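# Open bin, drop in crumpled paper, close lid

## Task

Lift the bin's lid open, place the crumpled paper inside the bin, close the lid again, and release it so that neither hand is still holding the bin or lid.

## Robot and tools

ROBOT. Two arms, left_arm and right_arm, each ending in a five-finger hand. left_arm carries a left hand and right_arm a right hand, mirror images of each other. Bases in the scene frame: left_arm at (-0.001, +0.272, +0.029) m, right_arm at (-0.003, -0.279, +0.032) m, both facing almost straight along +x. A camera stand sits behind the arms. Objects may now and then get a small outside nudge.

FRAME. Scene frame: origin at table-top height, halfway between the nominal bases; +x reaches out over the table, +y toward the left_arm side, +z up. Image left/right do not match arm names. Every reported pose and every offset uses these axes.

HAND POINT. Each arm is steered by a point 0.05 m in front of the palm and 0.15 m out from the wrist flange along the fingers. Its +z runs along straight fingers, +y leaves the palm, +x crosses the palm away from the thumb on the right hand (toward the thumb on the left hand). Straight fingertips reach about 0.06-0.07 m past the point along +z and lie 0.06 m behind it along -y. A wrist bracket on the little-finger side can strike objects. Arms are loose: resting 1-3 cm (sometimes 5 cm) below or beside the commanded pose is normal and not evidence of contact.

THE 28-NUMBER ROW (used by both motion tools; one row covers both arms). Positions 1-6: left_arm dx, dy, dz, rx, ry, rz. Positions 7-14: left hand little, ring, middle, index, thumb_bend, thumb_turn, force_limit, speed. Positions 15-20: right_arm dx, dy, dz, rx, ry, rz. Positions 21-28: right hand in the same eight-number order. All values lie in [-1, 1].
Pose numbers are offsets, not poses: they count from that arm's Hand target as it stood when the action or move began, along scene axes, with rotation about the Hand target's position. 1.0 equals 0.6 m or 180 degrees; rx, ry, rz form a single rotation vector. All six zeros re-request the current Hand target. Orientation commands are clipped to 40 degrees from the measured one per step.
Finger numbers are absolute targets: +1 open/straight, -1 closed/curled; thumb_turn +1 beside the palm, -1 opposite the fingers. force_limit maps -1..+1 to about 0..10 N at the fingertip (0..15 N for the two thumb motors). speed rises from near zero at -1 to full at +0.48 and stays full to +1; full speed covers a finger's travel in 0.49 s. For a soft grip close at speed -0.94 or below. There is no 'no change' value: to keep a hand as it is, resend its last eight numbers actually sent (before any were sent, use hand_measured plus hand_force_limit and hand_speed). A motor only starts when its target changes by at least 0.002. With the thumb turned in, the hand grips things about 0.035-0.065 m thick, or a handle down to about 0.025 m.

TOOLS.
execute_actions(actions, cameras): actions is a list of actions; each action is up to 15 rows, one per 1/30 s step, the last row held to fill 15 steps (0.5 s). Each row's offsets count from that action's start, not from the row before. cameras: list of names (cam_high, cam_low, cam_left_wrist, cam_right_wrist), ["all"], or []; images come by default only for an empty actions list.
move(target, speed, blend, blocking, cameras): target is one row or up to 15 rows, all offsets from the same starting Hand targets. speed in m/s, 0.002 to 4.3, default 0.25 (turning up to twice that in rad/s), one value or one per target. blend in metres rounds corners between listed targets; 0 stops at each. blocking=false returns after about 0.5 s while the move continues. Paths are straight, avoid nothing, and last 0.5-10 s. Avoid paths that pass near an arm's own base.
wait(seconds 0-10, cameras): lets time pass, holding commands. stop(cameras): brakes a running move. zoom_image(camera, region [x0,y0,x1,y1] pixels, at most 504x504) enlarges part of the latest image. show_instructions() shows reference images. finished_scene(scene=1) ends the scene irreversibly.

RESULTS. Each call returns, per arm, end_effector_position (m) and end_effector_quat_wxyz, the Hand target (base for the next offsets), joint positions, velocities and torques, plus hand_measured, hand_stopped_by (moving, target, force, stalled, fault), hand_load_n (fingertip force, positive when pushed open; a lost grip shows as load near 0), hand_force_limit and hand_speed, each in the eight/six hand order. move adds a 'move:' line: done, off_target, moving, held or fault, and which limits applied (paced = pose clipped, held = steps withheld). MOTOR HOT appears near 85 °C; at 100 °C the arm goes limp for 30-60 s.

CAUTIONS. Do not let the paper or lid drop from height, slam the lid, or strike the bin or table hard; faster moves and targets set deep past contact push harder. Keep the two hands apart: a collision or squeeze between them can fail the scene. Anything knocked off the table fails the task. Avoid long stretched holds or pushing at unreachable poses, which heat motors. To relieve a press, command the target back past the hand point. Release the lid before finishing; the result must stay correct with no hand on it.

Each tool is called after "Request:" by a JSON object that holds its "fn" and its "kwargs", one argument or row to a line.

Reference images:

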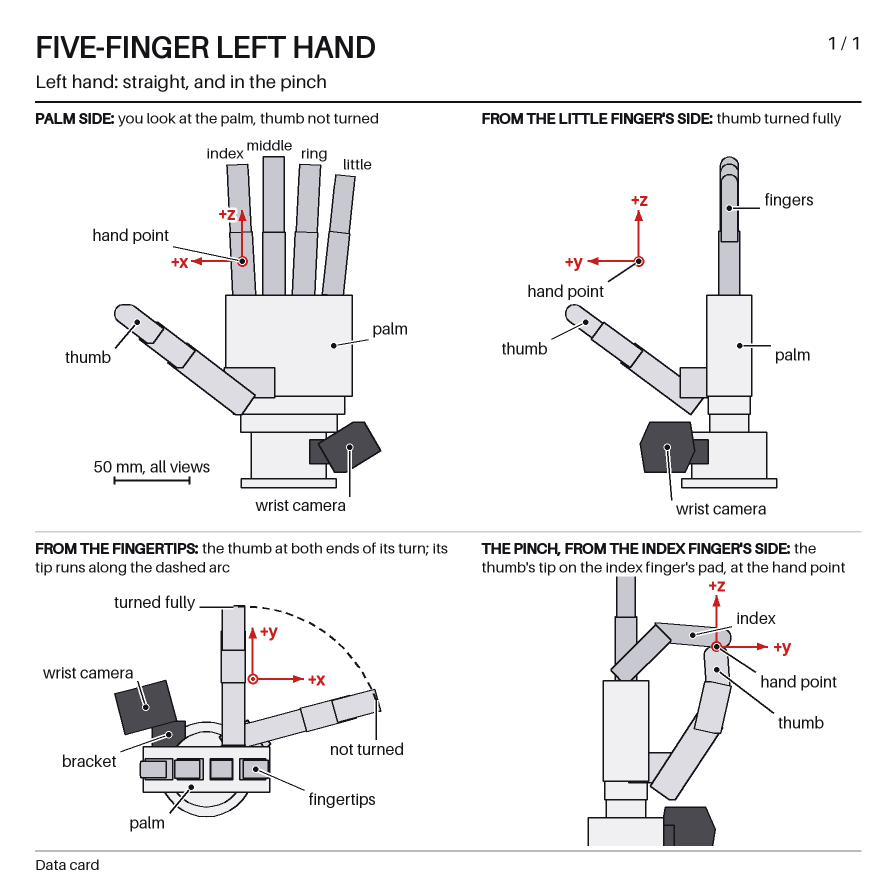

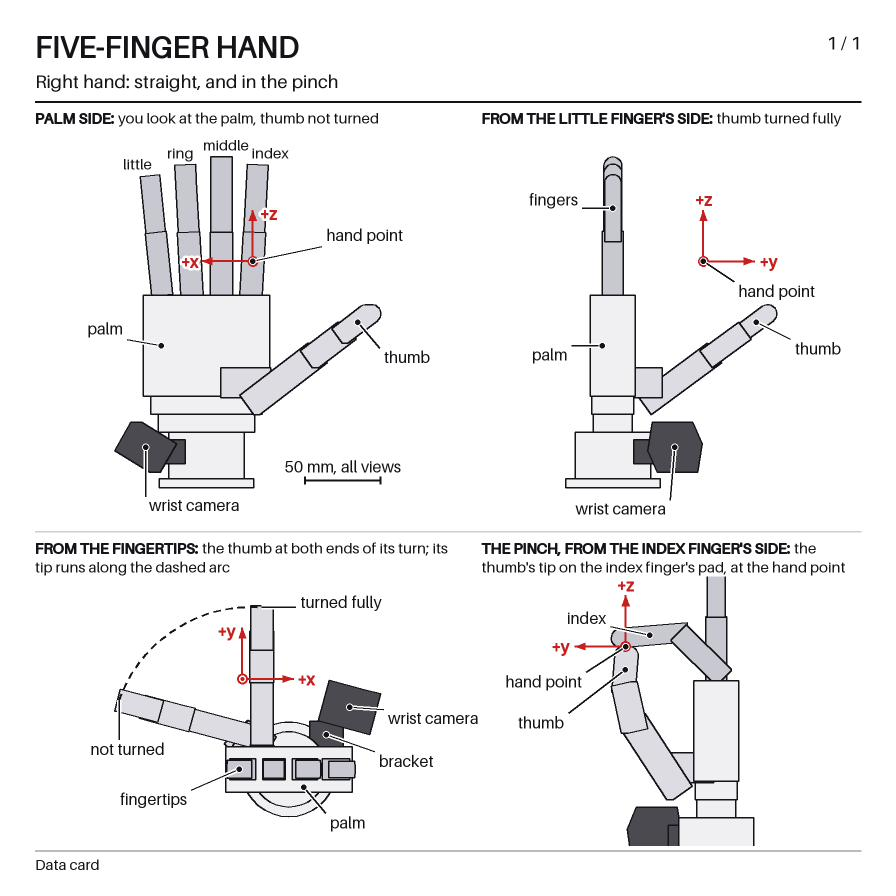

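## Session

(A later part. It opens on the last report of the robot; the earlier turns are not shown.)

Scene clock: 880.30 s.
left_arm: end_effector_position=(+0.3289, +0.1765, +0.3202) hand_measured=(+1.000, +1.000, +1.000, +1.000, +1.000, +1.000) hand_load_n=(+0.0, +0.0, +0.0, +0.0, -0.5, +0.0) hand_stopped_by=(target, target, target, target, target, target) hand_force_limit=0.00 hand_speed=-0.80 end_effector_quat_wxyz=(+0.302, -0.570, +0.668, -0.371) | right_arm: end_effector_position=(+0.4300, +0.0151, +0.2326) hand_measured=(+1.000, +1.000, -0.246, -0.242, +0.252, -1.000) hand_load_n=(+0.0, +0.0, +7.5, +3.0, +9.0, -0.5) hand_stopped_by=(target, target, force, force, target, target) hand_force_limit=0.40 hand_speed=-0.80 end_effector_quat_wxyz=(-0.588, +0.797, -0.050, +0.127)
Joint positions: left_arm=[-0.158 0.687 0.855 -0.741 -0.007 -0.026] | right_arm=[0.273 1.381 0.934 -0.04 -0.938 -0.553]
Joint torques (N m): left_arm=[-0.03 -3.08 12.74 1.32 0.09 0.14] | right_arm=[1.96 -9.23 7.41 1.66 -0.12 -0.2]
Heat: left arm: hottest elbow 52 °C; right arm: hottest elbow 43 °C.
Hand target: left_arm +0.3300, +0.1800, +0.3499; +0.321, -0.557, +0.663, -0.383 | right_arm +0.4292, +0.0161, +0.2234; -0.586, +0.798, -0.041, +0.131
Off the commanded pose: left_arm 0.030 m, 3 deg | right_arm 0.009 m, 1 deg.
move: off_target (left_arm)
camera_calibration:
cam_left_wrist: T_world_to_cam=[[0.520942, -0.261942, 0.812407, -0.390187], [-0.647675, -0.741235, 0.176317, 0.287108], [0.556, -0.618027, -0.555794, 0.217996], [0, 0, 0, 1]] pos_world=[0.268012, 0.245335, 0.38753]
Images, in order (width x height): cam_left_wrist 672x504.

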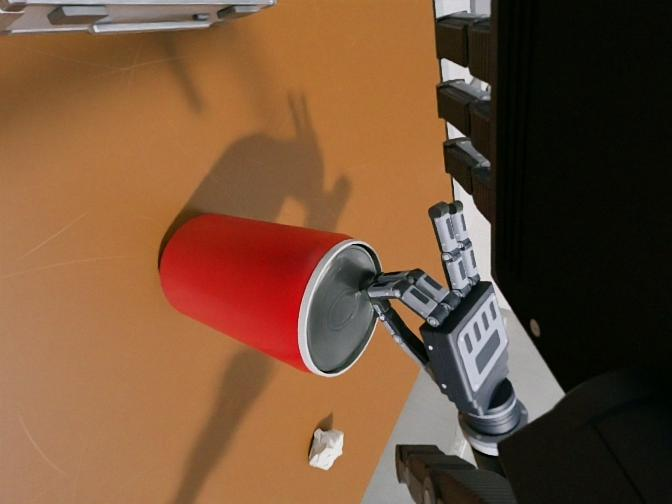

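Request:
{"fn": "move", "kwargs": {
  "target": [0,0,0,0,0,0,1,1,1,1,1,1,0,-0.8,0,0,0.0005,0,0,0,1,1,-0.5,-0.55,0.1,-1,0.7,-0.8],
  "speed": 0.03,
  "cameras": ["cam_left_wrist"]
}}

Request:
{"fn": "zoom_image", "kwargs": {
  "camera": "cam_left_wrist",
  "region": [340, 220, 440, 320]
}}

Scene clock: 887.57 s.
left_arm: end_effector_position=(+0.3289, +0.1765, +0.3202) hand_measured=(+1.000, +1.000, +1.000, +1.000, +1.000, +1.000) hand_load_n=(+0.0, +0.0, +0.0, +0.0, +0.0, -0.5) hand_stopped_by=(target, target, target, target, target, target) hand_force_limit=0.00 hand_speed=-0.80 end_effector_quat_wxyz=(+0.302, -0.570, +0.668, -0.371) | right_arm: end_effector_position=(+0.4298, +0.0167, +0.2333) hand_measured=(+1.000, +1.000, -0.258, -0.276, +0.250, -1.000) hand_load_n=(+0.0, +0.0, +11.0, +3.5, +10.0, +0.0) hand_stopped_by=(target, target, force, force, force, target) hand_force_limit=0.70 hand_speed=-0.80 end_effector_quat_wxyz=(-0.589, +0.797, -0.048, +0.128)
Joint positions: left_arm=[-0.158 0.687 0.855 -0.741 -0.007 -0.026] | right_arm=[0.276 1.381 0.934 -0.036 -0.938 -0.553]
Joint torques (N m): left_arm=[0.03 -3.02 12.74 1.32 0.09 0.14] | right_arm=[1.96 -9.17 7.45 1.5 -0.1 -0.2]
Heat: left arm: hottest elbow 52 °C; right arm: hottest elbow 43 °C.
Hand target: left_arm +0.3300, +0.1800, +0.3499; +0.321, -0.557, +0.663, -0.383 | right_arm +0.4292, +0.0161, +0.2237; -0.586, +0.798, -0.041, +0.131
Off the commanded pose: left_arm 0.030 m, 3 deg | right_arm 0.010 m, 1 deg.
move: off_target (left_arm)
camera_calibration:
cam_left_wrist: T_world_to_cam=[[0.520942, -0.261942, 0.812407, -0.390187], [-0.647675, -0.741235, 0.176317, 0.287108], [0.556, -0.618027, -0.555794, 0.217996], [0, 0, 0, 1]] pos_world=[0.268012, 0.245335, 0.38753]
Images, in order (width x height): cam_left_wrist 672x504.

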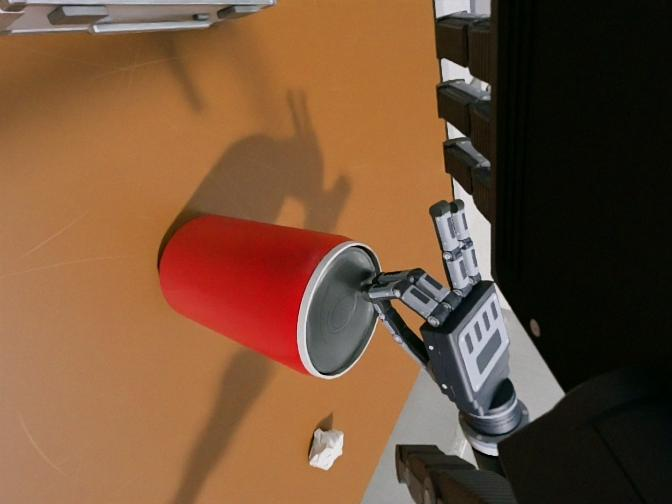

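Scaled by 5.040 from the camera's 672x504 image, which has a finer 960x720 frame.

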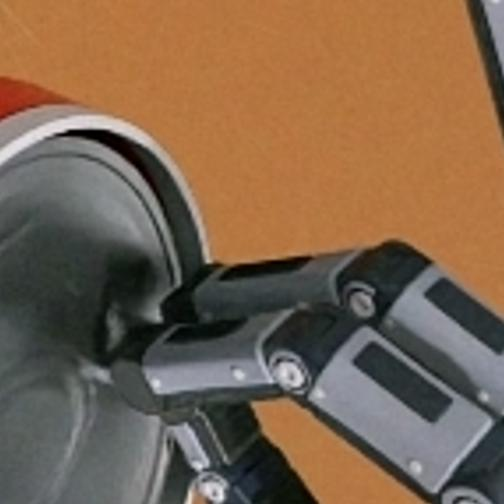

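Request:
{"fn": "move", "kwargs": {
  "target": [0,0,0,0,0,0,1,1,1,1,1,1,0,-0.8,0.01,0,0.05,0,0,0,1,1,-0.5,-0.55,0.1,-1,0.7,-0.8],
  "speed": 0.03,
  "cameras": ["cam_left_wrist","cam_low"]
}}

Request:
{"fn": "zoom_image", "kwargs": {
  "camera": "cam_left_wrist",
  "region": [340, 220, 440, 320]
}}

Scene clock: 893.10 s.
left_arm: end_effector_position=(+0.3289, +0.1765, +0.3202) hand_measured=(+1.000, +1.000, +1.000, +1.000, +1.000, +1.000) hand_load_n=(+0.0, +0.0, +0.0, +0.0, -0.5, +0.0) hand_stopped_by=(target, target, target, target, target, target) hand_force_limit=0.00 hand_speed=-0.80 end_effector_quat_wxyz=(+0.302, -0.570, +0.668, -0.371) | right_arm: end_effector_position=(+0.4270, +0.0152, +0.2356) hand_measured=(+1.000, +1.000, -0.260, -0.276, +0.246, -1.000) hand_load_n=(+0.0, +0.0, +3.0, +0.0, +1.0, +0.0) hand_stopped_by=(target, target, force, force, force, target) hand_force_limit=0.70 hand_speed=-0.80 end_effector_quat_wxyz=(-0.583, +0.802, -0.050, +0.120)
Joint positions: left_arm=[-0.158 0.687 0.855 -0.741 -0.007 -0.026] | right_arm=[0.276 1.375 0.948 -0.086 -0.938 -0.567]
Joint torques (N m): left_arm=[-0.03 -3.08 12.74 1.32 0.08 0.14] | right_arm=[1.67 -10.29 12.18 0.28 -0.26 -0.15]
Heat: left arm: hottest elbow 52 °C; right arm: hottest elbow 43 °C.
Hand target: left_arm +0.3300, +0.1800, +0.3499; +0.321, -0.557, +0.663, -0.383 | right_arm +0.4352, +0.0161, +0.2537; -0.586, +0.798, -0.041, +0.131
Off the commanded pose: left_arm 0.030 m, 3 deg | right_arm 0.020 m, 2 deg.
move: off_target (left_arm, right_arm)
camera_calibration:
cam_left_wrist: T_world_to_cam=[[0.520942, -0.261942, 0.812407, -0.390187], [-0.647675, -0.741235, 0.176317, 0.287108], [0.556, -0.618027, -0.555794, 0.217996], [0, 0, 0, 1]] pos_world=[0.268012, 0.245335, 0.38753]
Images, in order (width x height): cam_low 672x504, cam_left_wrist 672x504.

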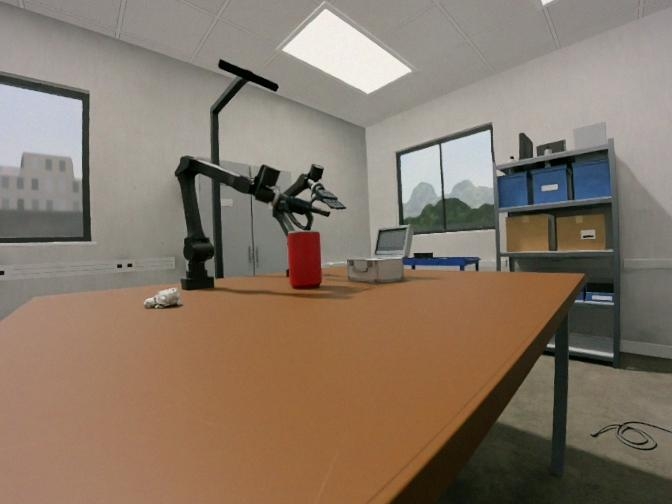

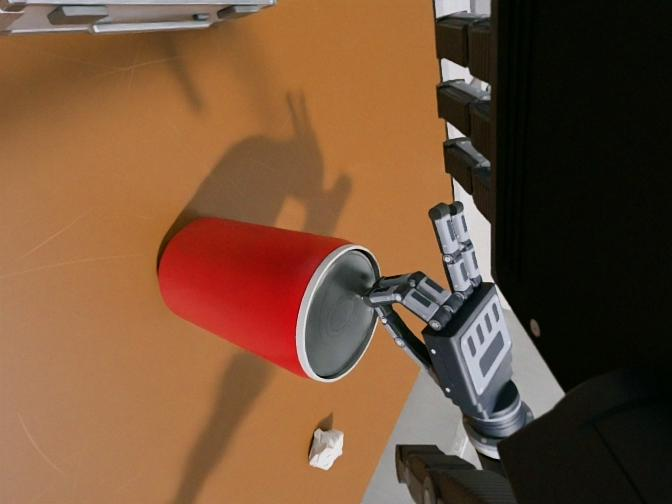

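Scaled by 5.040 from the camera's 672x504 image, which has a finer 960x720 frame.

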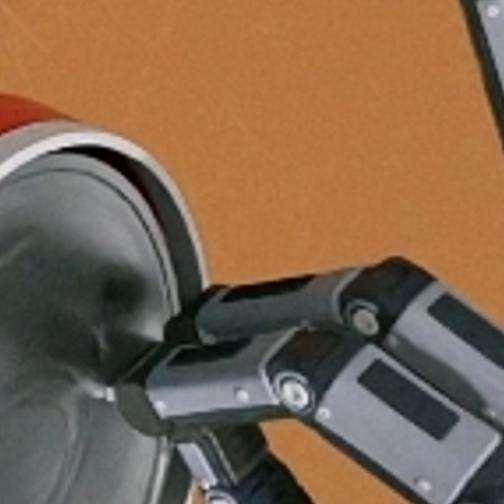

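Request:
{"fn": "move", "kwargs": {
  "target": [0,0,0,0,0,0,1,1,1,1,1,1,0,-0.8,-0.006,0,-0.045,0,0,0,1,1,-0.62,-0.66,0.08,-1,0.85,-0.7],
  "speed": 0.03,
  "cameras": ["cam_left_wrist"]
}}

Request:
{"fn": "zoom_image", "kwargs": {
  "camera": "cam_left_wrist",
  "region": [340, 220, 440, 320]
}}

Scene clock: 898.17 s.
left_arm: end_effector_position=(+0.3289, +0.1765, +0.3202) hand_measured=(+1.000, +1.000, +1.000, +1.000, +1.000, +1.000) hand_load_n=(+0.0, +0.0, +0.0, +0.0, +0.0, +0.0) hand_stopped_by=(target, target, target, target, target, target) hand_force_limit=0.00 hand_speed=-0.80 end_effector_quat_wxyz=(+0.302, -0.570, +0.668, -0.371) | right_arm: end_effector_position=(+0.4283, +0.0154, +0.2367) hand_measured=(+1.000, +1.000, -0.280, -0.350, +0.216, -1.000) hand_load_n=(+0.0, +0.0, +13.0, +8.0, +16.0, -2.5) hand_stopped_by=(target, target, force, force, force, target) hand_force_limit=0.85 hand_speed=-0.70 end_effector_quat_wxyz=(-0.587, +0.798, -0.048, +0.126)
Joint positions: left_arm=[-0.158 0.687 0.855 -0.741 -0.007 -0.026] | right_arm=[0.274 1.373 0.94 -0.059 -0.939 -0.559]
Joint torques (N m): left_arm=[0.03 -3.08 12.75 1.33 0.08 0.14] | right_arm=[1.79 -8.47 7.9 1.91 -0.14 -0.15]
Heat: left arm: hottest elbow 52 °C; right arm: hottest elbow 43 °C.
Hand target: left_arm +0.3300, +0.1800, +0.3499; +0.321, -0.557, +0.663, -0.383 | right_arm +0.4316, +0.0161, +0.2267; -0.586, +0.798, -0.041, +0.131
Off the commanded pose: left_arm 0.030 m, 3 deg | right_arm 0.011 m, 1 deg.
move: off_target (left_arm, right_arm)
camera_calibration:
cam_left_wrist: T_world_to_cam=[[0.520942, -0.261942, 0.812407, -0.390187], [-0.647675, -0.741235, 0.176317, 0.287108], [0.556, -0.618027, -0.555794, 0.217996], [0, 0, 0, 1]] pos_world=[0.268012, 0.245335, 0.38753]
Images, in order (width x height): cam_left_wrist 672x504.

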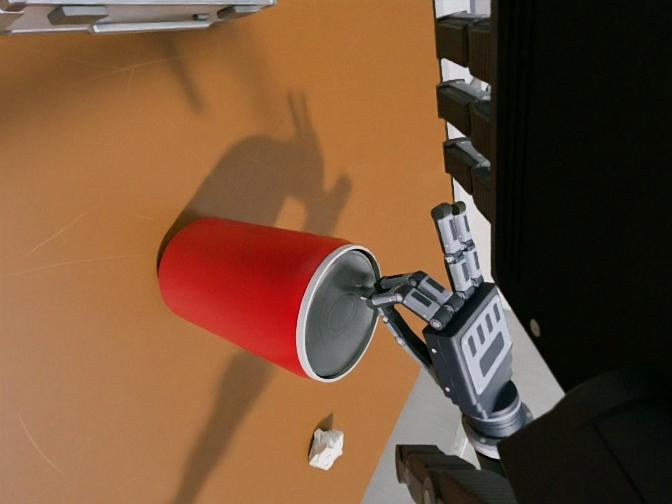

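Scaled by 5.040 from the camera's 672x504 image, which has a finer 960x720 frame.

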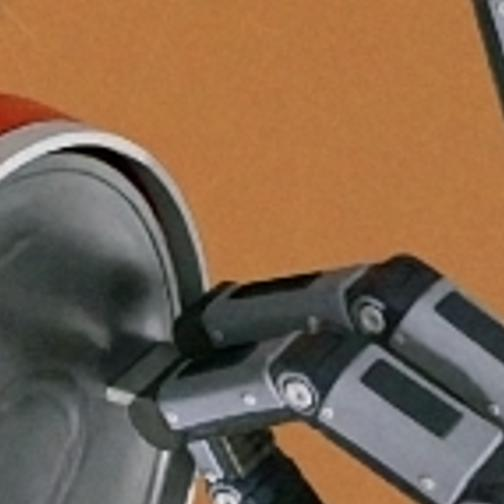

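Request:
{"fn": "zoom_image", "kwargs": {
  "camera": "cam_left_wrist",
  "region": [350, 275, 390, 315]
}}

Scaled by 12.600 from the camera's 672x504 image, which has a finer 960x720 frame.

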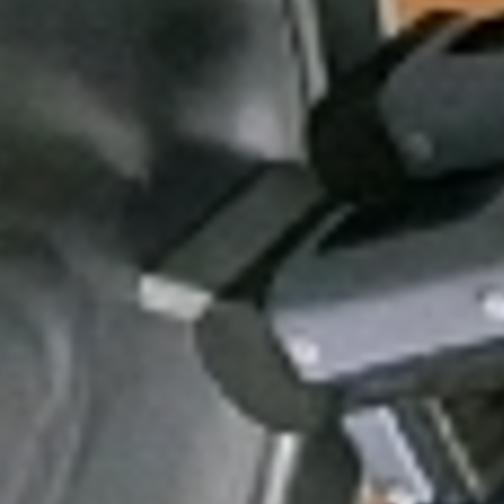

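Request:
{"fn": "move", "kwargs": {
  "target": [0,0,0,0,0,0,1,1,1,1,1,1,0,-0.8,0,0,0.015,0,0,0,1,1,1,-0.02,0.2,-1,0.4,0],
  "speed": 0.05,
  "cameras": ["cam_left_wrist"]
}}

Request:
{"fn": "zoom_image", "kwargs": {
  "camera": "cam_left_wrist",
  "region": [340, 220, 440, 320]
}}

Scene clock: 940.13 s.
left_arm: end_effector_position=(+0.3289, +0.1765, +0.3202) hand_measured=(+1.000, +1.000, +1.000, +1.000, +1.000, +1.000) hand_load_n=(+0.0, +0.0, +0.0, +0.0, +0.0, +0.0) hand_stopped_by=(target, target, target, target, target, target) hand_force_limit=0.00 hand_speed=-0.80 end_effector_quat_wxyz=(+0.302, -0.570, +0.668, -0.371) | right_arm: end_effector_position=(+0.4297, +0.0134, +0.2367) hand_measured=(+1.000, +1.000, +1.000, -0.020, +0.212, -1.000) hand_load_n=(+0.0, +0.0, +0.0, +0.0, +0.0, +0.5) hand_stopped_by=(target, target, target, target, force, target) hand_force_limit=0.40 hand_speed=0.00 end_effector_quat_wxyz=(-0.587, +0.798, -0.050, +0.128)
Joint positions: left_arm=[-0.158 0.687 0.855 -0.741 -0.007 -0.026] | right_arm=[0.27 1.373 0.94 -0.059 -0.939 -0.559]
Joint torques (N m): left_arm=[0.03 -3.02 12.75 1.32 0.09 0.15] | right_arm=[1.85 -9.29 9.28 1.1 -0.14 -0.14]
Heat: left arm: hottest elbow 52 °C; right arm: hottest elbow 42 °C.
Hand target: left_arm +0.3300, +0.1800, +0.3499; +0.321, -0.557, +0.663, -0.383 | right_arm +0.4316, +0.0161, +0.2357; -0.586, +0.798, -0.041, +0.131
Off the commanded pose: left_arm 0.030 m, 3 deg | right_arm 0.003 m, 1 deg.
move: off_target (left_arm)
camera_calibration:
cam_left_wrist: T_world_to_cam=[[0.520942, -0.261942, 0.812407, -0.390187], [-0.647675, -0.741235, 0.176317, 0.287108], [0.556, -0.618027, -0.555794, 0.217996], [0, 0, 0, 1]] pos_world=[0.268012, 0.245335, 0.38753]
Images, in order (width x height): cam_left_wrist 672x504.

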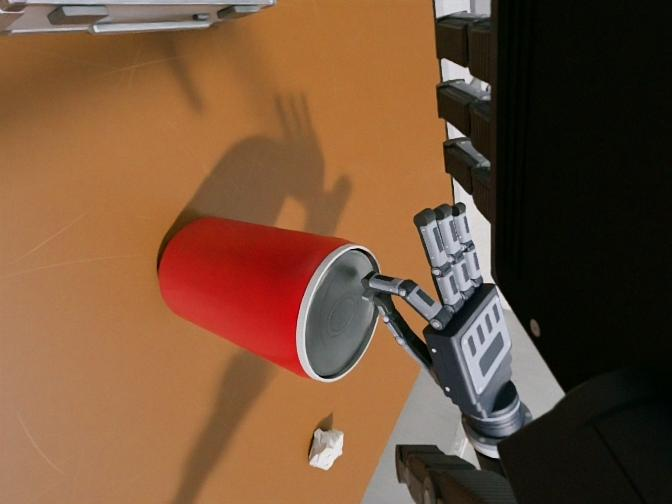

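Scaled by 5.040 from the camera's 672x504 image, which has a finer 960x720 frame.

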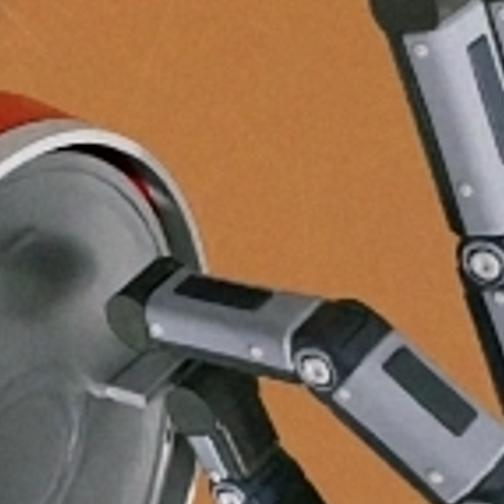

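Request:
{"fn": "move", "kwargs": {
  "target": [0,0,0,0,0,0,1,1,1,1,1,1,0,-0.8,0.008,0.002,-0.007,0,0,0,1,1,1,-0.08,0.2,-1,0.4,0],
  "speed": 0.05,
  "cameras": ["cam_left_wrist"]
}}

Request:
{"fn": "zoom_image", "kwargs": {
  "camera": "cam_left_wrist",
  "region": [340, 220, 440, 320]
}}

Scene clock: 953.20 s.
left_arm: end_effector_position=(+0.3289, +0.1765, +0.3202) hand_measured=(+1.000, +1.000, +1.000, +1.000, +1.000, +1.000) hand_load_n=(+0.0, +0.0, +0.0, +0.0, +0.0, +0.0) hand_stopped_by=(target, target, target, target, target, target) hand_force_limit=0.00 hand_speed=-0.80 end_effector_quat_wxyz=(+0.302, -0.570, +0.668, -0.371) | right_arm: end_effector_position=(+0.4312, +0.0122, +0.2323) hand_measured=(+1.000, +1.000, +1.000, -0.080, +0.212, -1.000) hand_load_n=(+0.0, -0.5, +0.0, +0.0, +0.5, +0.0) hand_stopped_by=(target, target, target, target, force, target) hand_force_limit=0.40 hand_speed=0.00 end_effector_quat_wxyz=(-0.585, +0.799, -0.054, +0.125)
Joint positions: left_arm=[-0.158 0.687 0.855 -0.741 -0.007 -0.026] | right_arm=[0.267 1.382 0.94 -0.059 -0.939 -0.559]
Joint torques (N m): left_arm=[0.09 -3.02 12.75 1.33 0.08 0.14] | right_arm=[1.79 -8.7 9.77 1.48 -0.17 -0.15]
Heat: left arm: hottest elbow 52 °C; right arm: hottest elbow 43 °C.
Hand target: left_arm +0.3300, +0.1800, +0.3499; +0.321, -0.557, +0.663, -0.383 | right_arm +0.4364, +0.0173, +0.2315; -0.586, +0.798, -0.041, +0.131
Off the commanded pose: left_arm 0.030 m, 3 deg | right_arm 0.007 m, 2 deg.
move: off_target (left_arm)
camera_calibration:
cam_left_wrist: T_world_to_cam=[[0.520942, -0.261942, 0.812407, -0.390187], [-0.647675, -0.741235, 0.176317, 0.287108], [0.556, -0.618027, -0.555794, 0.217996], [0, 0, 0, 1]] pos_world=[0.268012, 0.245335, 0.38753]
Images, in order (width x height): cam_left_wrist 672x504.

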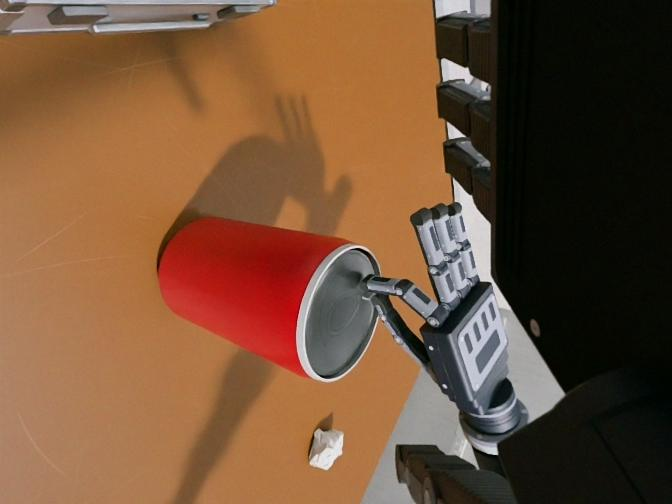

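Scaled by 5.040 from the camera's 672x504 image, which has a finer 960x720 frame.

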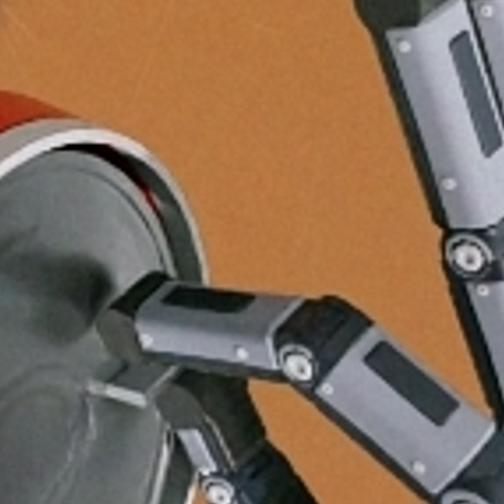

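Request:
{"fn": "move", "kwargs": {
  "target": [
    [0,0,0,0,0,0,1,1,1,1,1,1,0,-0.8,0.007,0,0.012,0,0,0,1,1,1,-0.08,0.2,-1,0.4,0],
    [0,0,0,0,0,0,1,1,1,1,1,1,0,-0.8,0.01,0,-0.002,0,0,0,1,1,1,-0.08,0.2,-1,0.4,0]
  ],
  "speed": 0.05,
  "cameras": ["cam_left_wrist"]
}}

Request:
{"fn": "zoom_image", "kwargs": {
  "camera": "cam_left_wrist",
  "region": [340, 220, 440, 320]
}}

Scene clock: 960.93 s.
left_arm: end_effector_position=(+0.3289, +0.1765, +0.3202) hand_measured=(+1.000, +1.000, +1.000, +1.000, +1.000, +1.000) hand_load_n=(+0.0, +0.0, +0.0, +0.0, +0.0, +0.0) hand_stopped_by=(target, target, target, target, target, target) hand_force_limit=0.00 hand_speed=-0.80 end_effector_quat_wxyz=(+0.302, -0.570, +0.668, -0.371) | right_arm: end_effector_position=(+0.4313, +0.0124, +0.2302) hand_measured=(+1.000, +1.000, +1.000, -0.080, +0.212, -1.000) hand_load_n=(+0.0, +0.0, +0.0, +0.0, +0.5, +0.0) hand_stopped_by=(target, target, target, target, force, target) hand_force_limit=0.40 hand_speed=0.00 end_effector_quat_wxyz=(-0.585, +0.800, -0.054, +0.123)
Joint positions: left_arm=[-0.158 0.687 0.855 -0.741 -0.007 -0.026] | right_arm=[0.267 1.387 0.94 -0.059 -0.941 -0.559]
Joint torques (N m): left_arm=[-0.03 -3.08 12.75 1.32 0.09 0.14] | right_arm=[1.49 -7.77 10.91 1.51 -0.26 -0.18]
Heat: left arm: hottest elbow 52 °C; right arm: hottest elbow 43 °C.
Hand target: left_arm +0.3300, +0.1800, +0.3499; +0.321, -0.557, +0.663, -0.383 | right_arm +0.4424, +0.0173, +0.2303; -0.586, +0.798, -0.041, +0.131
Off the commanded pose: left_arm 0.030 m, 3 deg | right_arm 0.012 m, 2 deg.
move: off_target (left_arm, right_arm)
camera_calibration:
cam_left_wrist: T_world_to_cam=[[0.520942, -0.261942, 0.812407, -0.390187], [-0.647675, -0.741235, 0.176317, 0.287108], [0.556, -0.618027, -0.555794, 0.217996], [0, 0, 0, 1]] pos_world=[0.268012, 0.245335, 0.38753]
Images, in order (width x height): cam_left_wrist 672x504.

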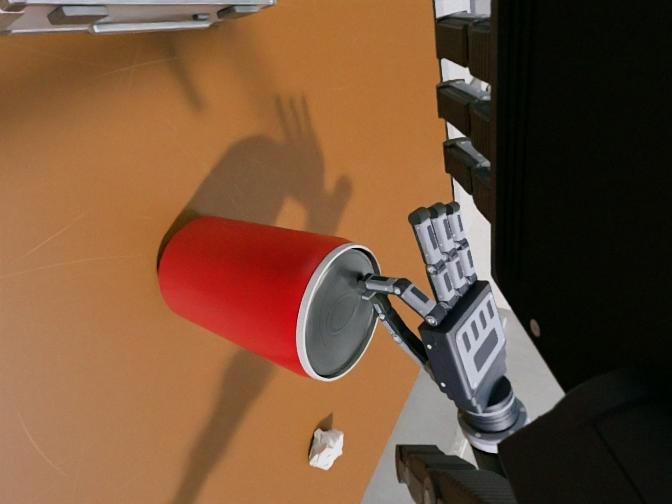

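Scaled by 5.040 from the camera's 672x504 image, which has a finer 960x720 frame.

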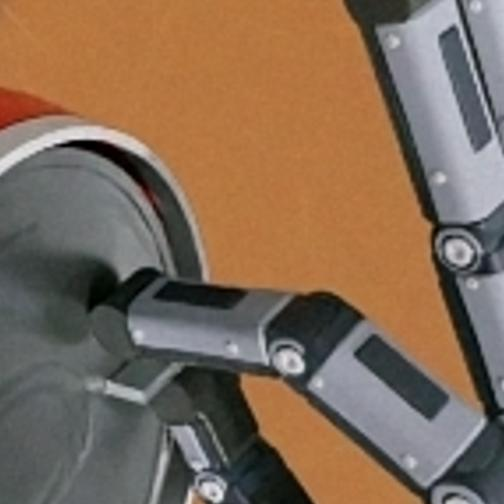

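Request:
{"fn": "move", "kwargs": {
  "target": [
    [0,0,0,0,0,0,1,1,1,1,1,1,0,-0.8,0.02,0,0.03,0,0,0,1,1,1,-0.08,0.2,-1,0.4,0],
    [0,0,0,0,0,0,1,1,1,1,1,1,0,-0.8,0.003,0.001,-0.003,0,0,0,1,1,1,-0.08,0.2,-1,0.4,0]
  ],
  "speed": 0.06,
  "cameras": ["cam_left_wrist"]
}}

Request:
{"fn": "zoom_image", "kwargs": {
  "camera": "cam_left_wrist",
  "region": [340, 220, 440, 320]
}}

Scene clock: 968.63 s.
left_arm: end_effector_position=(+0.3289, +0.1765, +0.3202) hand_measured=(+1.000, +1.000, +1.000, +1.000, +1.000, +1.000) hand_load_n=(+0.0, +0.0, +0.0, +0.0, +0.0, +0.0) hand_stopped_by=(target, target, target, target, target, target) hand_force_limit=0.00 hand_speed=-0.80 end_effector_quat_wxyz=(+0.302, -0.570, +0.668, -0.371) | right_arm: end_effector_position=(+0.4376, +0.0141, +0.2316) hand_measured=(+1.000, +1.000, +1.000, -0.080, +0.212, -1.000) hand_load_n=(+0.0, -0.5, -0.5, +0.0, +1.0, +0.5) hand_stopped_by=(target, target, target, target, force, target) hand_force_limit=0.40 hand_speed=0.00 end_effector_quat_wxyz=(-0.585, +0.800, -0.056, +0.119)
Joint positions: left_arm=[-0.158 0.687 0.855 -0.741 -0.007 -0.026] | right_arm=[0.265 1.405 0.965 -0.073 -0.945 -0.559]
Joint torques (N m): left_arm=[-0.03 -3.08 12.74 1.33 0.09 0.15] | right_arm=[1.55 -9.05 8.96 2.09 -0.04 -0.19]
Heat: left arm: hottest elbow 52 °C; right arm: hottest elbow 43 °C.
Hand target: left_arm +0.3300, +0.1800, +0.3499; +0.321, -0.557, +0.663, -0.383 | right_arm +0.4442, +0.0179, +0.2285; -0.586, +0.798, -0.041, +0.131
Off the commanded pose: left_arm 0.030 m, 3 deg | right_arm 0.008 m, 2 deg.
move: off_target (left_arm)
camera_calibration:
cam_left_wrist: T_world_to_cam=[[0.520942, -0.261942, 0.812407, -0.390187], [-0.647675, -0.741235, 0.176317, 0.287108], [0.556, -0.618027, -0.555794, 0.217996], [0, 0, 0, 1]] pos_world=[0.268012, 0.245335, 0.38753]
Images, in order (width x height): cam_left_wrist 672x504.

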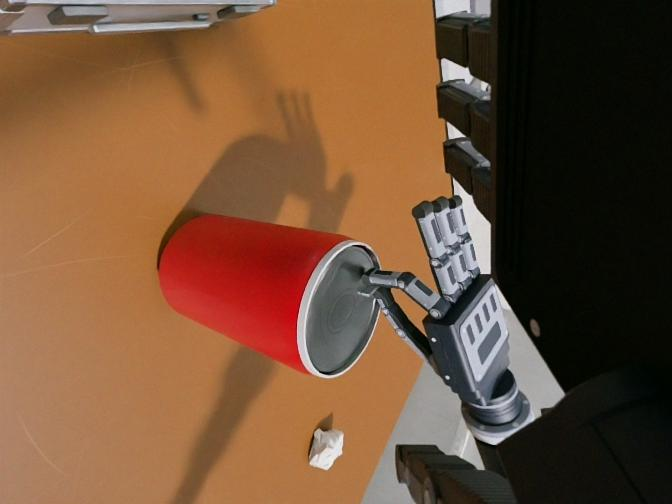

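Scaled by 5.040 from the camera's 672x504 image, which has a finer 960x720 frame.

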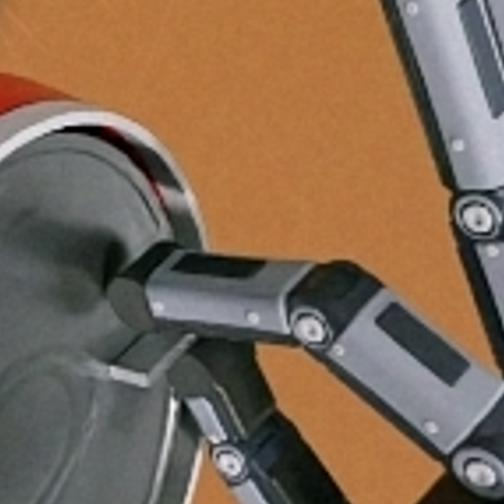

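Request:
{"fn": "move", "kwargs": {
  "target": [0,0,0,0,0,0,1,1,1,1,1,1,0,-0.8,0.002,0,-0.006,0,0,0,1,1,1,-0.16,0.2,-1,0.4,-0.5],
  "speed": 0.03,
  "cameras": ["cam_left_wrist"]
}}

Request:
{"fn": "zoom_image", "kwargs": {
  "camera": "cam_left_wrist",
  "region": [340, 220, 440, 320]
}}

Scene clock: 975.73 s.
left_arm: end_effector_position=(+0.3289, +0.1765, +0.3202) hand_measured=(+1.000, +1.000, +1.000, +1.000, +1.000, +1.000) hand_load_n=(+0.0, +0.0, +0.0, +0.0, +0.0, -0.5) hand_stopped_by=(target, target, target, target, target, target) hand_force_limit=0.00 hand_speed=-0.80 end_effector_quat_wxyz=(+0.302, -0.570, +0.668, -0.371) | right_arm: end_effector_position=(+0.4391, +0.0146, +0.2314) hand_measured=(+1.000, +1.000, +1.000, -0.160, +0.212, -1.000) hand_load_n=(+0.0, +0.0, +0.0, +0.0, +0.0, +1.0) hand_stopped_by=(target, target, target, target, force, target) hand_force_limit=0.40 hand_speed=-0.50 end_effector_quat_wxyz=(-0.586, +0.799, -0.054, +0.121)
Joint positions: left_arm=[-0.158 0.687 0.855 -0.741 -0.007 -0.026] | right_arm=[0.265 1.408 0.965 -0.063 -0.945 -0.559]
Joint torques (N m): left_arm=[-0.03 -3.02 12.75 1.32 0.09 0.14] | right_arm=[1.55 -8.7 8.7 2.1 -0.06 -0.19]
Heat: left arm: hottest elbow 52 °C; right arm: hottest elbow 43 °C.
Hand target: left_arm +0.3300, +0.1800, +0.3499; +0.321, -0.557, +0.663, -0.383 | right_arm +0.4454, +0.0179, +0.2249; -0.586, +0.798, -0.041, +0.131
Off the commanded pose: left_arm 0.030 m, 3 deg | right_arm 0.010 m, 2 deg.
move: off_target (left_arm)
camera_calibration:
cam_left_wrist: T_world_to_cam=[[0.520942, -0.261942, 0.812407, -0.390187], [-0.647675, -0.741235, 0.176317, 0.287108], [0.556, -0.618027, -0.555794, 0.217996], [0, 0, 0, 1]] pos_world=[0.268012, 0.245335, 0.38753]
Images, in order (width x height): cam_left_wrist 672x504.

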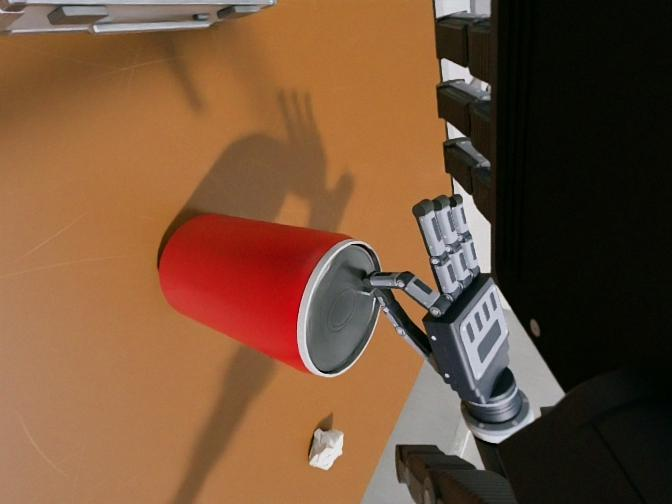

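Scaled by 5.040 from the camera's 672x504 image, which has a finer 960x720 frame.

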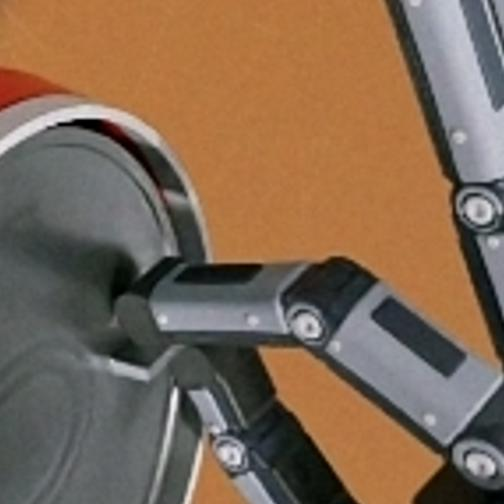

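Request:
{"fn": "move", "kwargs": {
  "target": [0,0,0,0,0,0,1,1,1,1,1,1,0,-0.8,0,0,0.04,-0.0535,0.0149,0,1,1,1,-0.04,0.25,-1,0.4,-0.2],
  "speed": 0.06,
  "cameras": ["cam_left_wrist"]
}}

Request:
{"fn": "zoom_image", "kwargs": {
  "camera": "cam_left_wrist",
  "region": [340, 220, 440, 320]
}}

Scene clock: 988.80 s.
left_arm: end_effector_position=(+0.3289, +0.1765, +0.3202) hand_measured=(+1.000, +1.000, +1.000, +1.000, +1.000, +1.000) hand_load_n=(+0.0, +0.0, +0.0, +0.0, +0.0, +0.0) hand_stopped_by=(target, target, target, target, target, target) hand_force_limit=0.00 hand_speed=-0.80 end_effector_quat_wxyz=(+0.302, -0.570, +0.668, -0.371) | right_arm: end_effector_position=(+0.4326, +0.0123, +0.2331) hand_measured=(+1.000, +1.000, +1.000, -0.040, +0.250, -1.000) hand_load_n=(+0.0, +0.0, +0.0, +0.5, +0.0, +0.0) hand_stopped_by=(target, target, target, target, target, target) hand_force_limit=0.40 hand_speed=-0.20 end_effector_quat_wxyz=(-0.515, +0.849, -0.061, +0.100)
Joint positions: left_arm=[-0.158 0.687 0.855 -0.741 -0.007 -0.026] | right_arm=[0.307 1.408 1.086 -0.408 -0.83 -0.705]
Joint torques (N m): left_arm=[-0.03 -3.02 12.74 1.32 0.09 0.15] | right_arm=[2.37 -9.99 13.39 0.39 -0.04 -0.23]
Heat: left arm: hottest elbow 52 °C; right arm: hottest elbow 43 °C.
Hand target: left_arm +0.3300, +0.1800, +0.3499; +0.321, -0.557, +0.663, -0.383 | right_arm +0.4454, +0.0179, +0.2489; -0.516, +0.848, -0.043, +0.115
Off the commanded pose: left_arm 0.030 m, 3 deg | right_arm 0.021 m, 3 deg.
move: off_target (left_arm, right_arm)
camera_calibration:
cam_left_wrist: T_world_to_cam=[[0.520942, -0.261942, 0.812407, -0.390187], [-0.647675, -0.741235, 0.176317, 0.287108], [0.556, -0.618027, -0.555794, 0.217996], [0, 0, 0, 1]] pos_world=[0.268012, 0.245335, 0.38753]
Images, in order (width x height): cam_left_wrist 672x504.

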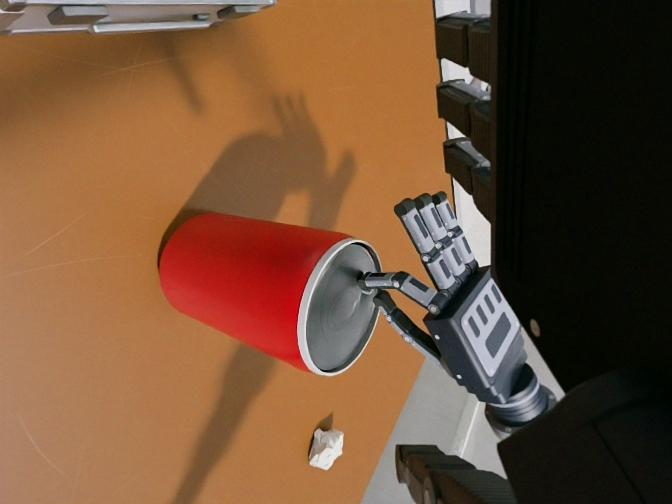

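Scaled by 5.040 from the camera's 672x504 image, which has a finer 960x720 frame.

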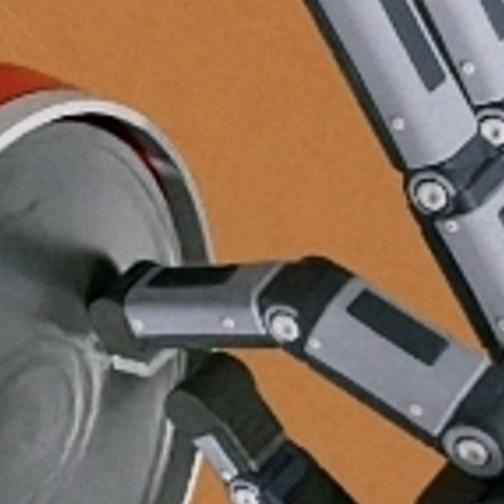

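Request:
{"fn": "move", "kwargs": {
  "target": [
    [0,0,0,0,0,0,1,1,1,1,1,1,0,-0.8,0.02,0,0.04,0,0,0,1,1,1,-0.1,0.25,-1,0.4,-0.2],
    [0,0,0,0,0,0,1,1,1,1,1,1,0,-0.8,0.005,0,-0.015,0,0,0,1,1,1,-0.1,0.25,-1,0.4,-0.2]
  ],
  "speed": 0.06,
  "cameras": ["cam_left_wrist"]
}}

Request:
{"fn": "zoom_image", "kwargs": {
  "camera": "cam_left_wrist",
  "region": [340, 220, 440, 320]
}}

Scene clock: 995.87 s.
left_arm: end_effector_position=(+0.3289, +0.1765, +0.3202) hand_measured=(+1.000, +1.000, +1.000, +1.000, +1.000, +1.000) hand_load_n=(+0.0, +0.0, +0.0, +0.0, +0.0, +0.0) hand_stopped_by=(target, target, target, target, target, target) hand_force_limit=0.00 hand_speed=-0.80 end_effector_quat_wxyz=(+0.302, -0.570, +0.668, -0.371) | right_arm: end_effector_position=(+0.4420, +0.0151, +0.2454) hand_measured=(+1.000, +1.000, +1.000, -0.100, +0.250, -1.000) hand_load_n=(+0.0, +0.0, +0.0, +0.0, +0.0, +0.0) hand_stopped_by=(target, target, target, target, target, target) hand_force_limit=0.40 hand_speed=-0.20 end_effector_quat_wxyz=(-0.515, +0.849, -0.055, +0.106)
Joint positions: left_arm=[-0.158 0.687 0.855 -0.741 -0.007 -0.026] | right_arm=[0.307 1.419 1.129 -0.433 -0.83 -0.716]
Joint torques (N m): left_arm=[-0.03 -3.08 12.74 1.32 0.08 0.14] | right_arm=[2.14 -9.93 8.88 1.88 -0.11 -0.16]
Heat: left arm: hottest elbow 52 °C; right arm: hottest elbow 44 °C.
Hand target: left_arm +0.3300, +0.1800, +0.3499; +0.321, -0.557, +0.663, -0.383 | right_arm +0.4484, +0.0179, +0.2399; -0.516, +0.848, -0.043, +0.115
Off the commanded pose: left_arm 0.030 m, 3 deg | right_arm 0.009 m, 2 deg.
move: off_target (left_arm)
camera_calibration:
cam_left_wrist: T_world_to_cam=[[0.520942, -0.261942, 0.812407, -0.390187], [-0.647675, -0.741235, 0.176317, 0.287108], [0.556, -0.618027, -0.555794, 0.217996], [0, 0, 0, 1]] pos_world=[0.268012, 0.245335, 0.38753]
Images, in order (width x height): cam_left_wrist 672x504.

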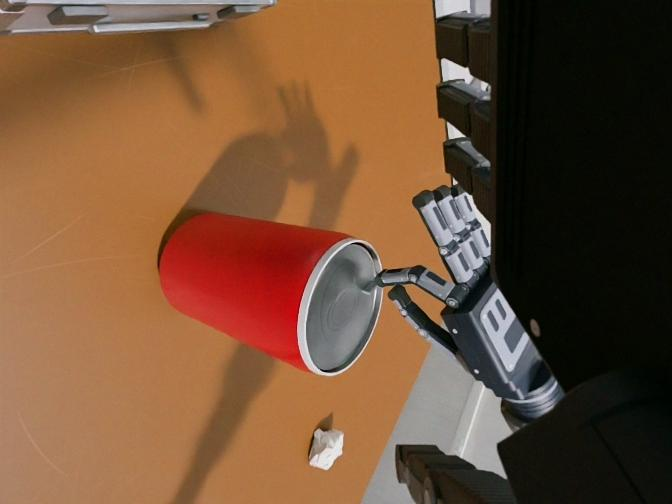

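Scaled by 5.040 from the camera's 672x504 image, which has a finer 960x720 frame.

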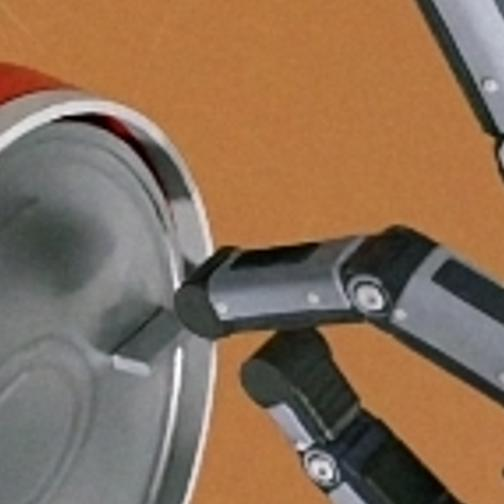

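Request:
{"fn": "zoom_image", "kwargs": {
  "camera": "cam_left_wrist",
  "region": [350, 265, 400, 315]
}}

Scaled by 10.080 from the camera's 672x504 image, which has a finer 960x720 frame.

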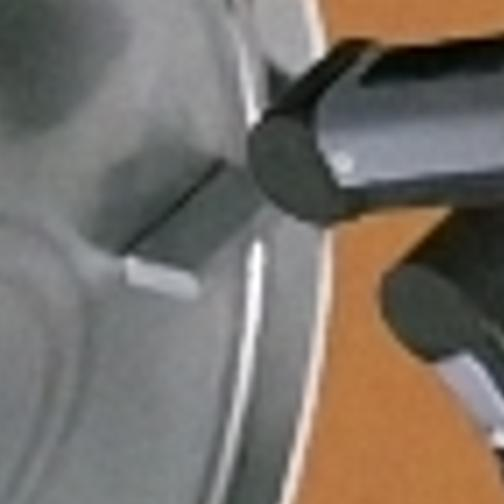

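Request:
{"fn": "move", "kwargs": {
  "target": [0,0,0,0,0,0,1,1,1,1,1,1,0,-0.8,0.002,0,-0.013,0,0,0,1,1,1,-0.1,0.25,-1,0.4,-0.2],
  "speed": 0.04,
  "cameras": ["cam_left_wrist"]
}}

Request:
{"fn": "zoom_image", "kwargs": {
  "camera": "cam_left_wrist",
  "region": [350, 265, 400, 315]
}}

Scene clock: 1009.67 s.
left_arm: end_effector_position=(+0.3289, +0.1765, +0.3202) hand_measured=(+1.000, +1.000, +1.000, +1.000, +1.000, +1.000) hand_load_n=(+0.0, -0.5, +0.0, +0.0, +0.0, +0.0) hand_stopped_by=(target, target, target, target, target, target) hand_force_limit=0.00 hand_speed=-0.80 end_effector_quat_wxyz=(+0.302, -0.570, +0.668, -0.371) | right_arm: end_effector_position=(+0.4437, +0.0156, +0.2388) hand_measured=(+1.000, +1.000, +1.000, -0.100, +0.250, -1.000) hand_load_n=(+0.0, +0.0, +0.0, -0.5, +0.0, +0.0) hand_stopped_by=(target, target, target, target, target, target) hand_force_limit=0.40 hand_speed=-0.20 end_effector_quat_wxyz=(-0.516, +0.848, -0.055, +0.107)
Joint positions: left_arm=[-0.158 0.687 0.855 -0.741 -0.007 -0.026] | right_arm=[0.307 1.428 1.12 -0.413 -0.83 -0.716]
Joint torques (N m): left_arm=[0.03 -3.08 12.75 1.32 0.08 0.14] | right_arm=[2.08 -9.93 8.69 1.88 -0.15 -0.17]
Heat: left arm: hottest elbow 52 °C; right arm: hottest elbow 44 °C.
Hand target: left_arm +0.3300, +0.1800, +0.3499; +0.321, -0.557, +0.663, -0.383 | right_arm +0.4496, +0.0179, +0.2321; -0.516, +0.848, -0.043, +0.115
Off the commanded pose: left_arm 0.030 m, 3 deg | right_arm 0.009 m, 2 deg.
move: off_target (left_arm)
camera_calibration:
cam_left_wrist: T_world_to_cam=[[0.520942, -0.261942, 0.812407, -0.390187], [-0.647675, -0.741235, 0.176317, 0.287108], [0.556, -0.618027, -0.555794, 0.217996], [0, 0, 0, 1]] pos_world=[0.268012, 0.245335, 0.38753]
Images, in order (width x height): cam_left_wrist 672x504.

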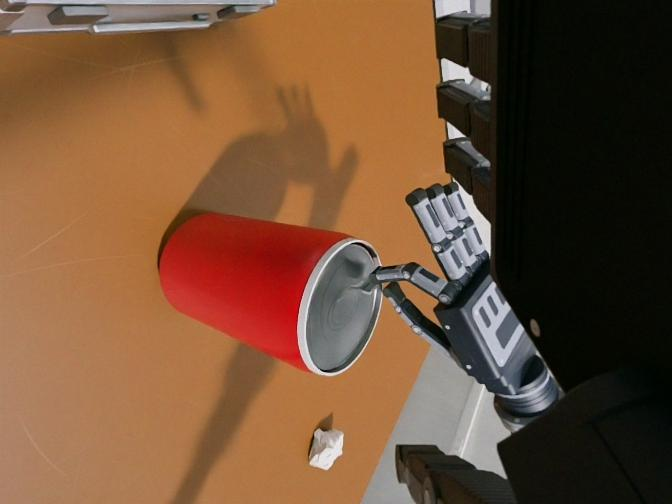

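Scaled by 10.080 from the camera's 672x504 image, which has a finer 960x720 frame.

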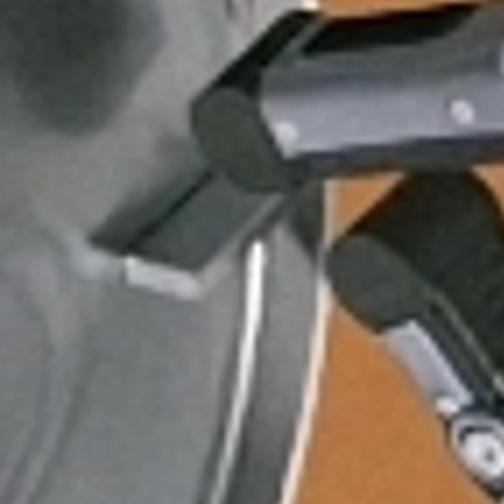

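Request:
{"fn": "move", "kwargs": {
  "target": [0,0,0,0,0,0,1,1,1,1,1,1,0,-0.8,-0.001,0,-0.0085,0,0,0,1,1,1,-0.1,0.25,-1,0.4,-0.2],
  "speed": 0.04,
  "cameras": ["cam_left_wrist"]
}}

Request:
{"fn": "zoom_image", "kwargs": {
  "camera": "cam_left_wrist",
  "region": [350, 265, 400, 315]
}}

Scene clock: 1017.83 s.
left_arm: end_effector_position=(+0.3289, +0.1765, +0.3202) hand_measured=(+1.000, +1.000, +1.000, +1.000, +1.000, +1.000) hand_load_n=(+0.0, +0.0, -0.5, +0.0, +0.0, +0.0) hand_stopped_by=(target, target, target, target, target, target) hand_force_limit=0.00 hand_speed=-0.80 end_effector_quat_wxyz=(+0.302, -0.570, +0.668, -0.371) | right_arm: end_effector_position=(+0.4433, +0.0155, +0.2354) hand_measured=(+1.000, +1.000, +1.000, -0.100, +0.250, -1.000) hand_load_n=(+0.0, +0.0, +0.0, +0.0, -0.5, +0.0) hand_stopped_by=(target, target, target, target, target, target) hand_force_limit=0.40 hand_speed=-0.20 end_effector_quat_wxyz=(-0.516, +0.848, -0.053, +0.108)
Joint positions: left_arm=[-0.158 0.687 0.855 -0.741 -0.007 -0.026] | right_arm=[0.307 1.428 1.109 -0.398 -0.83 -0.716]
Joint torques (N m): left_arm=[0.03 -3.02 12.74 1.31 0.09 0.14] | right_arm=[2.14 -9.7 8.58 1.88 -0.13 -0.16]
Heat: left arm: hottest elbow 52 °C; right arm: hottest elbow 43 °C.
Hand target: left_arm +0.3300, +0.1800, +0.3499; +0.321, -0.557, +0.663, -0.383 | right_arm +0.4490, +0.0179, +0.2270; -0.516, +0.848, -0.043, +0.115
Off the commanded pose: left_arm 0.030 m, 3 deg | right_arm 0.010 m, 1 deg.
move: off_target (left_arm)
camera_calibration:
cam_left_wrist: T_world_to_cam=[[0.520942, -0.261942, 0.812407, -0.390187], [-0.647675, -0.741235, 0.176317, 0.287108], [0.556, -0.618027, -0.555794, 0.217996], [0, 0, 0, 1]] pos_world=[0.268012, 0.245335, 0.38753]
Images, in order (width x height): cam_left_wrist 672x504.

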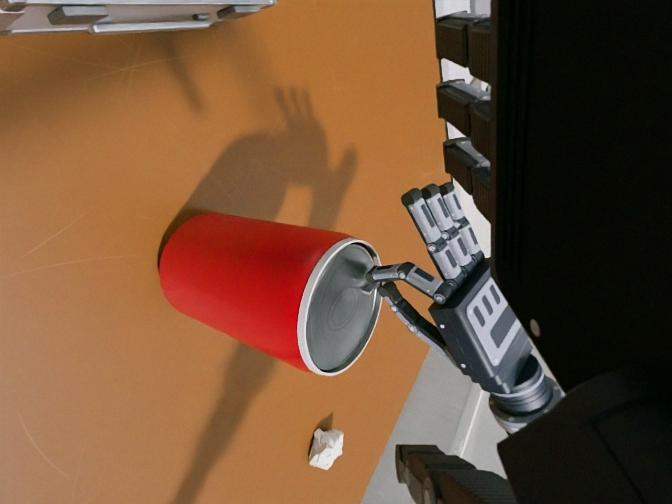

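Scaled by 10.080 from the camera's 672x504 image, which has a finer 960x720 frame.

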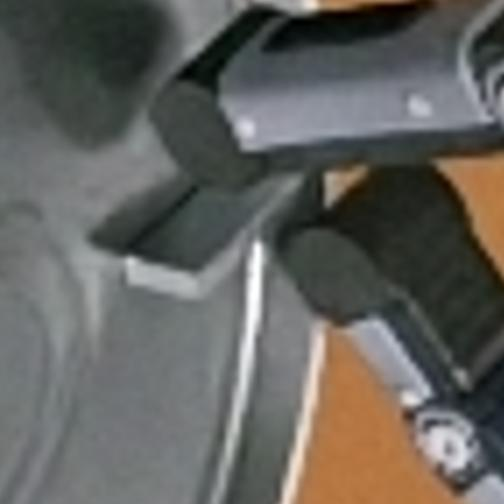

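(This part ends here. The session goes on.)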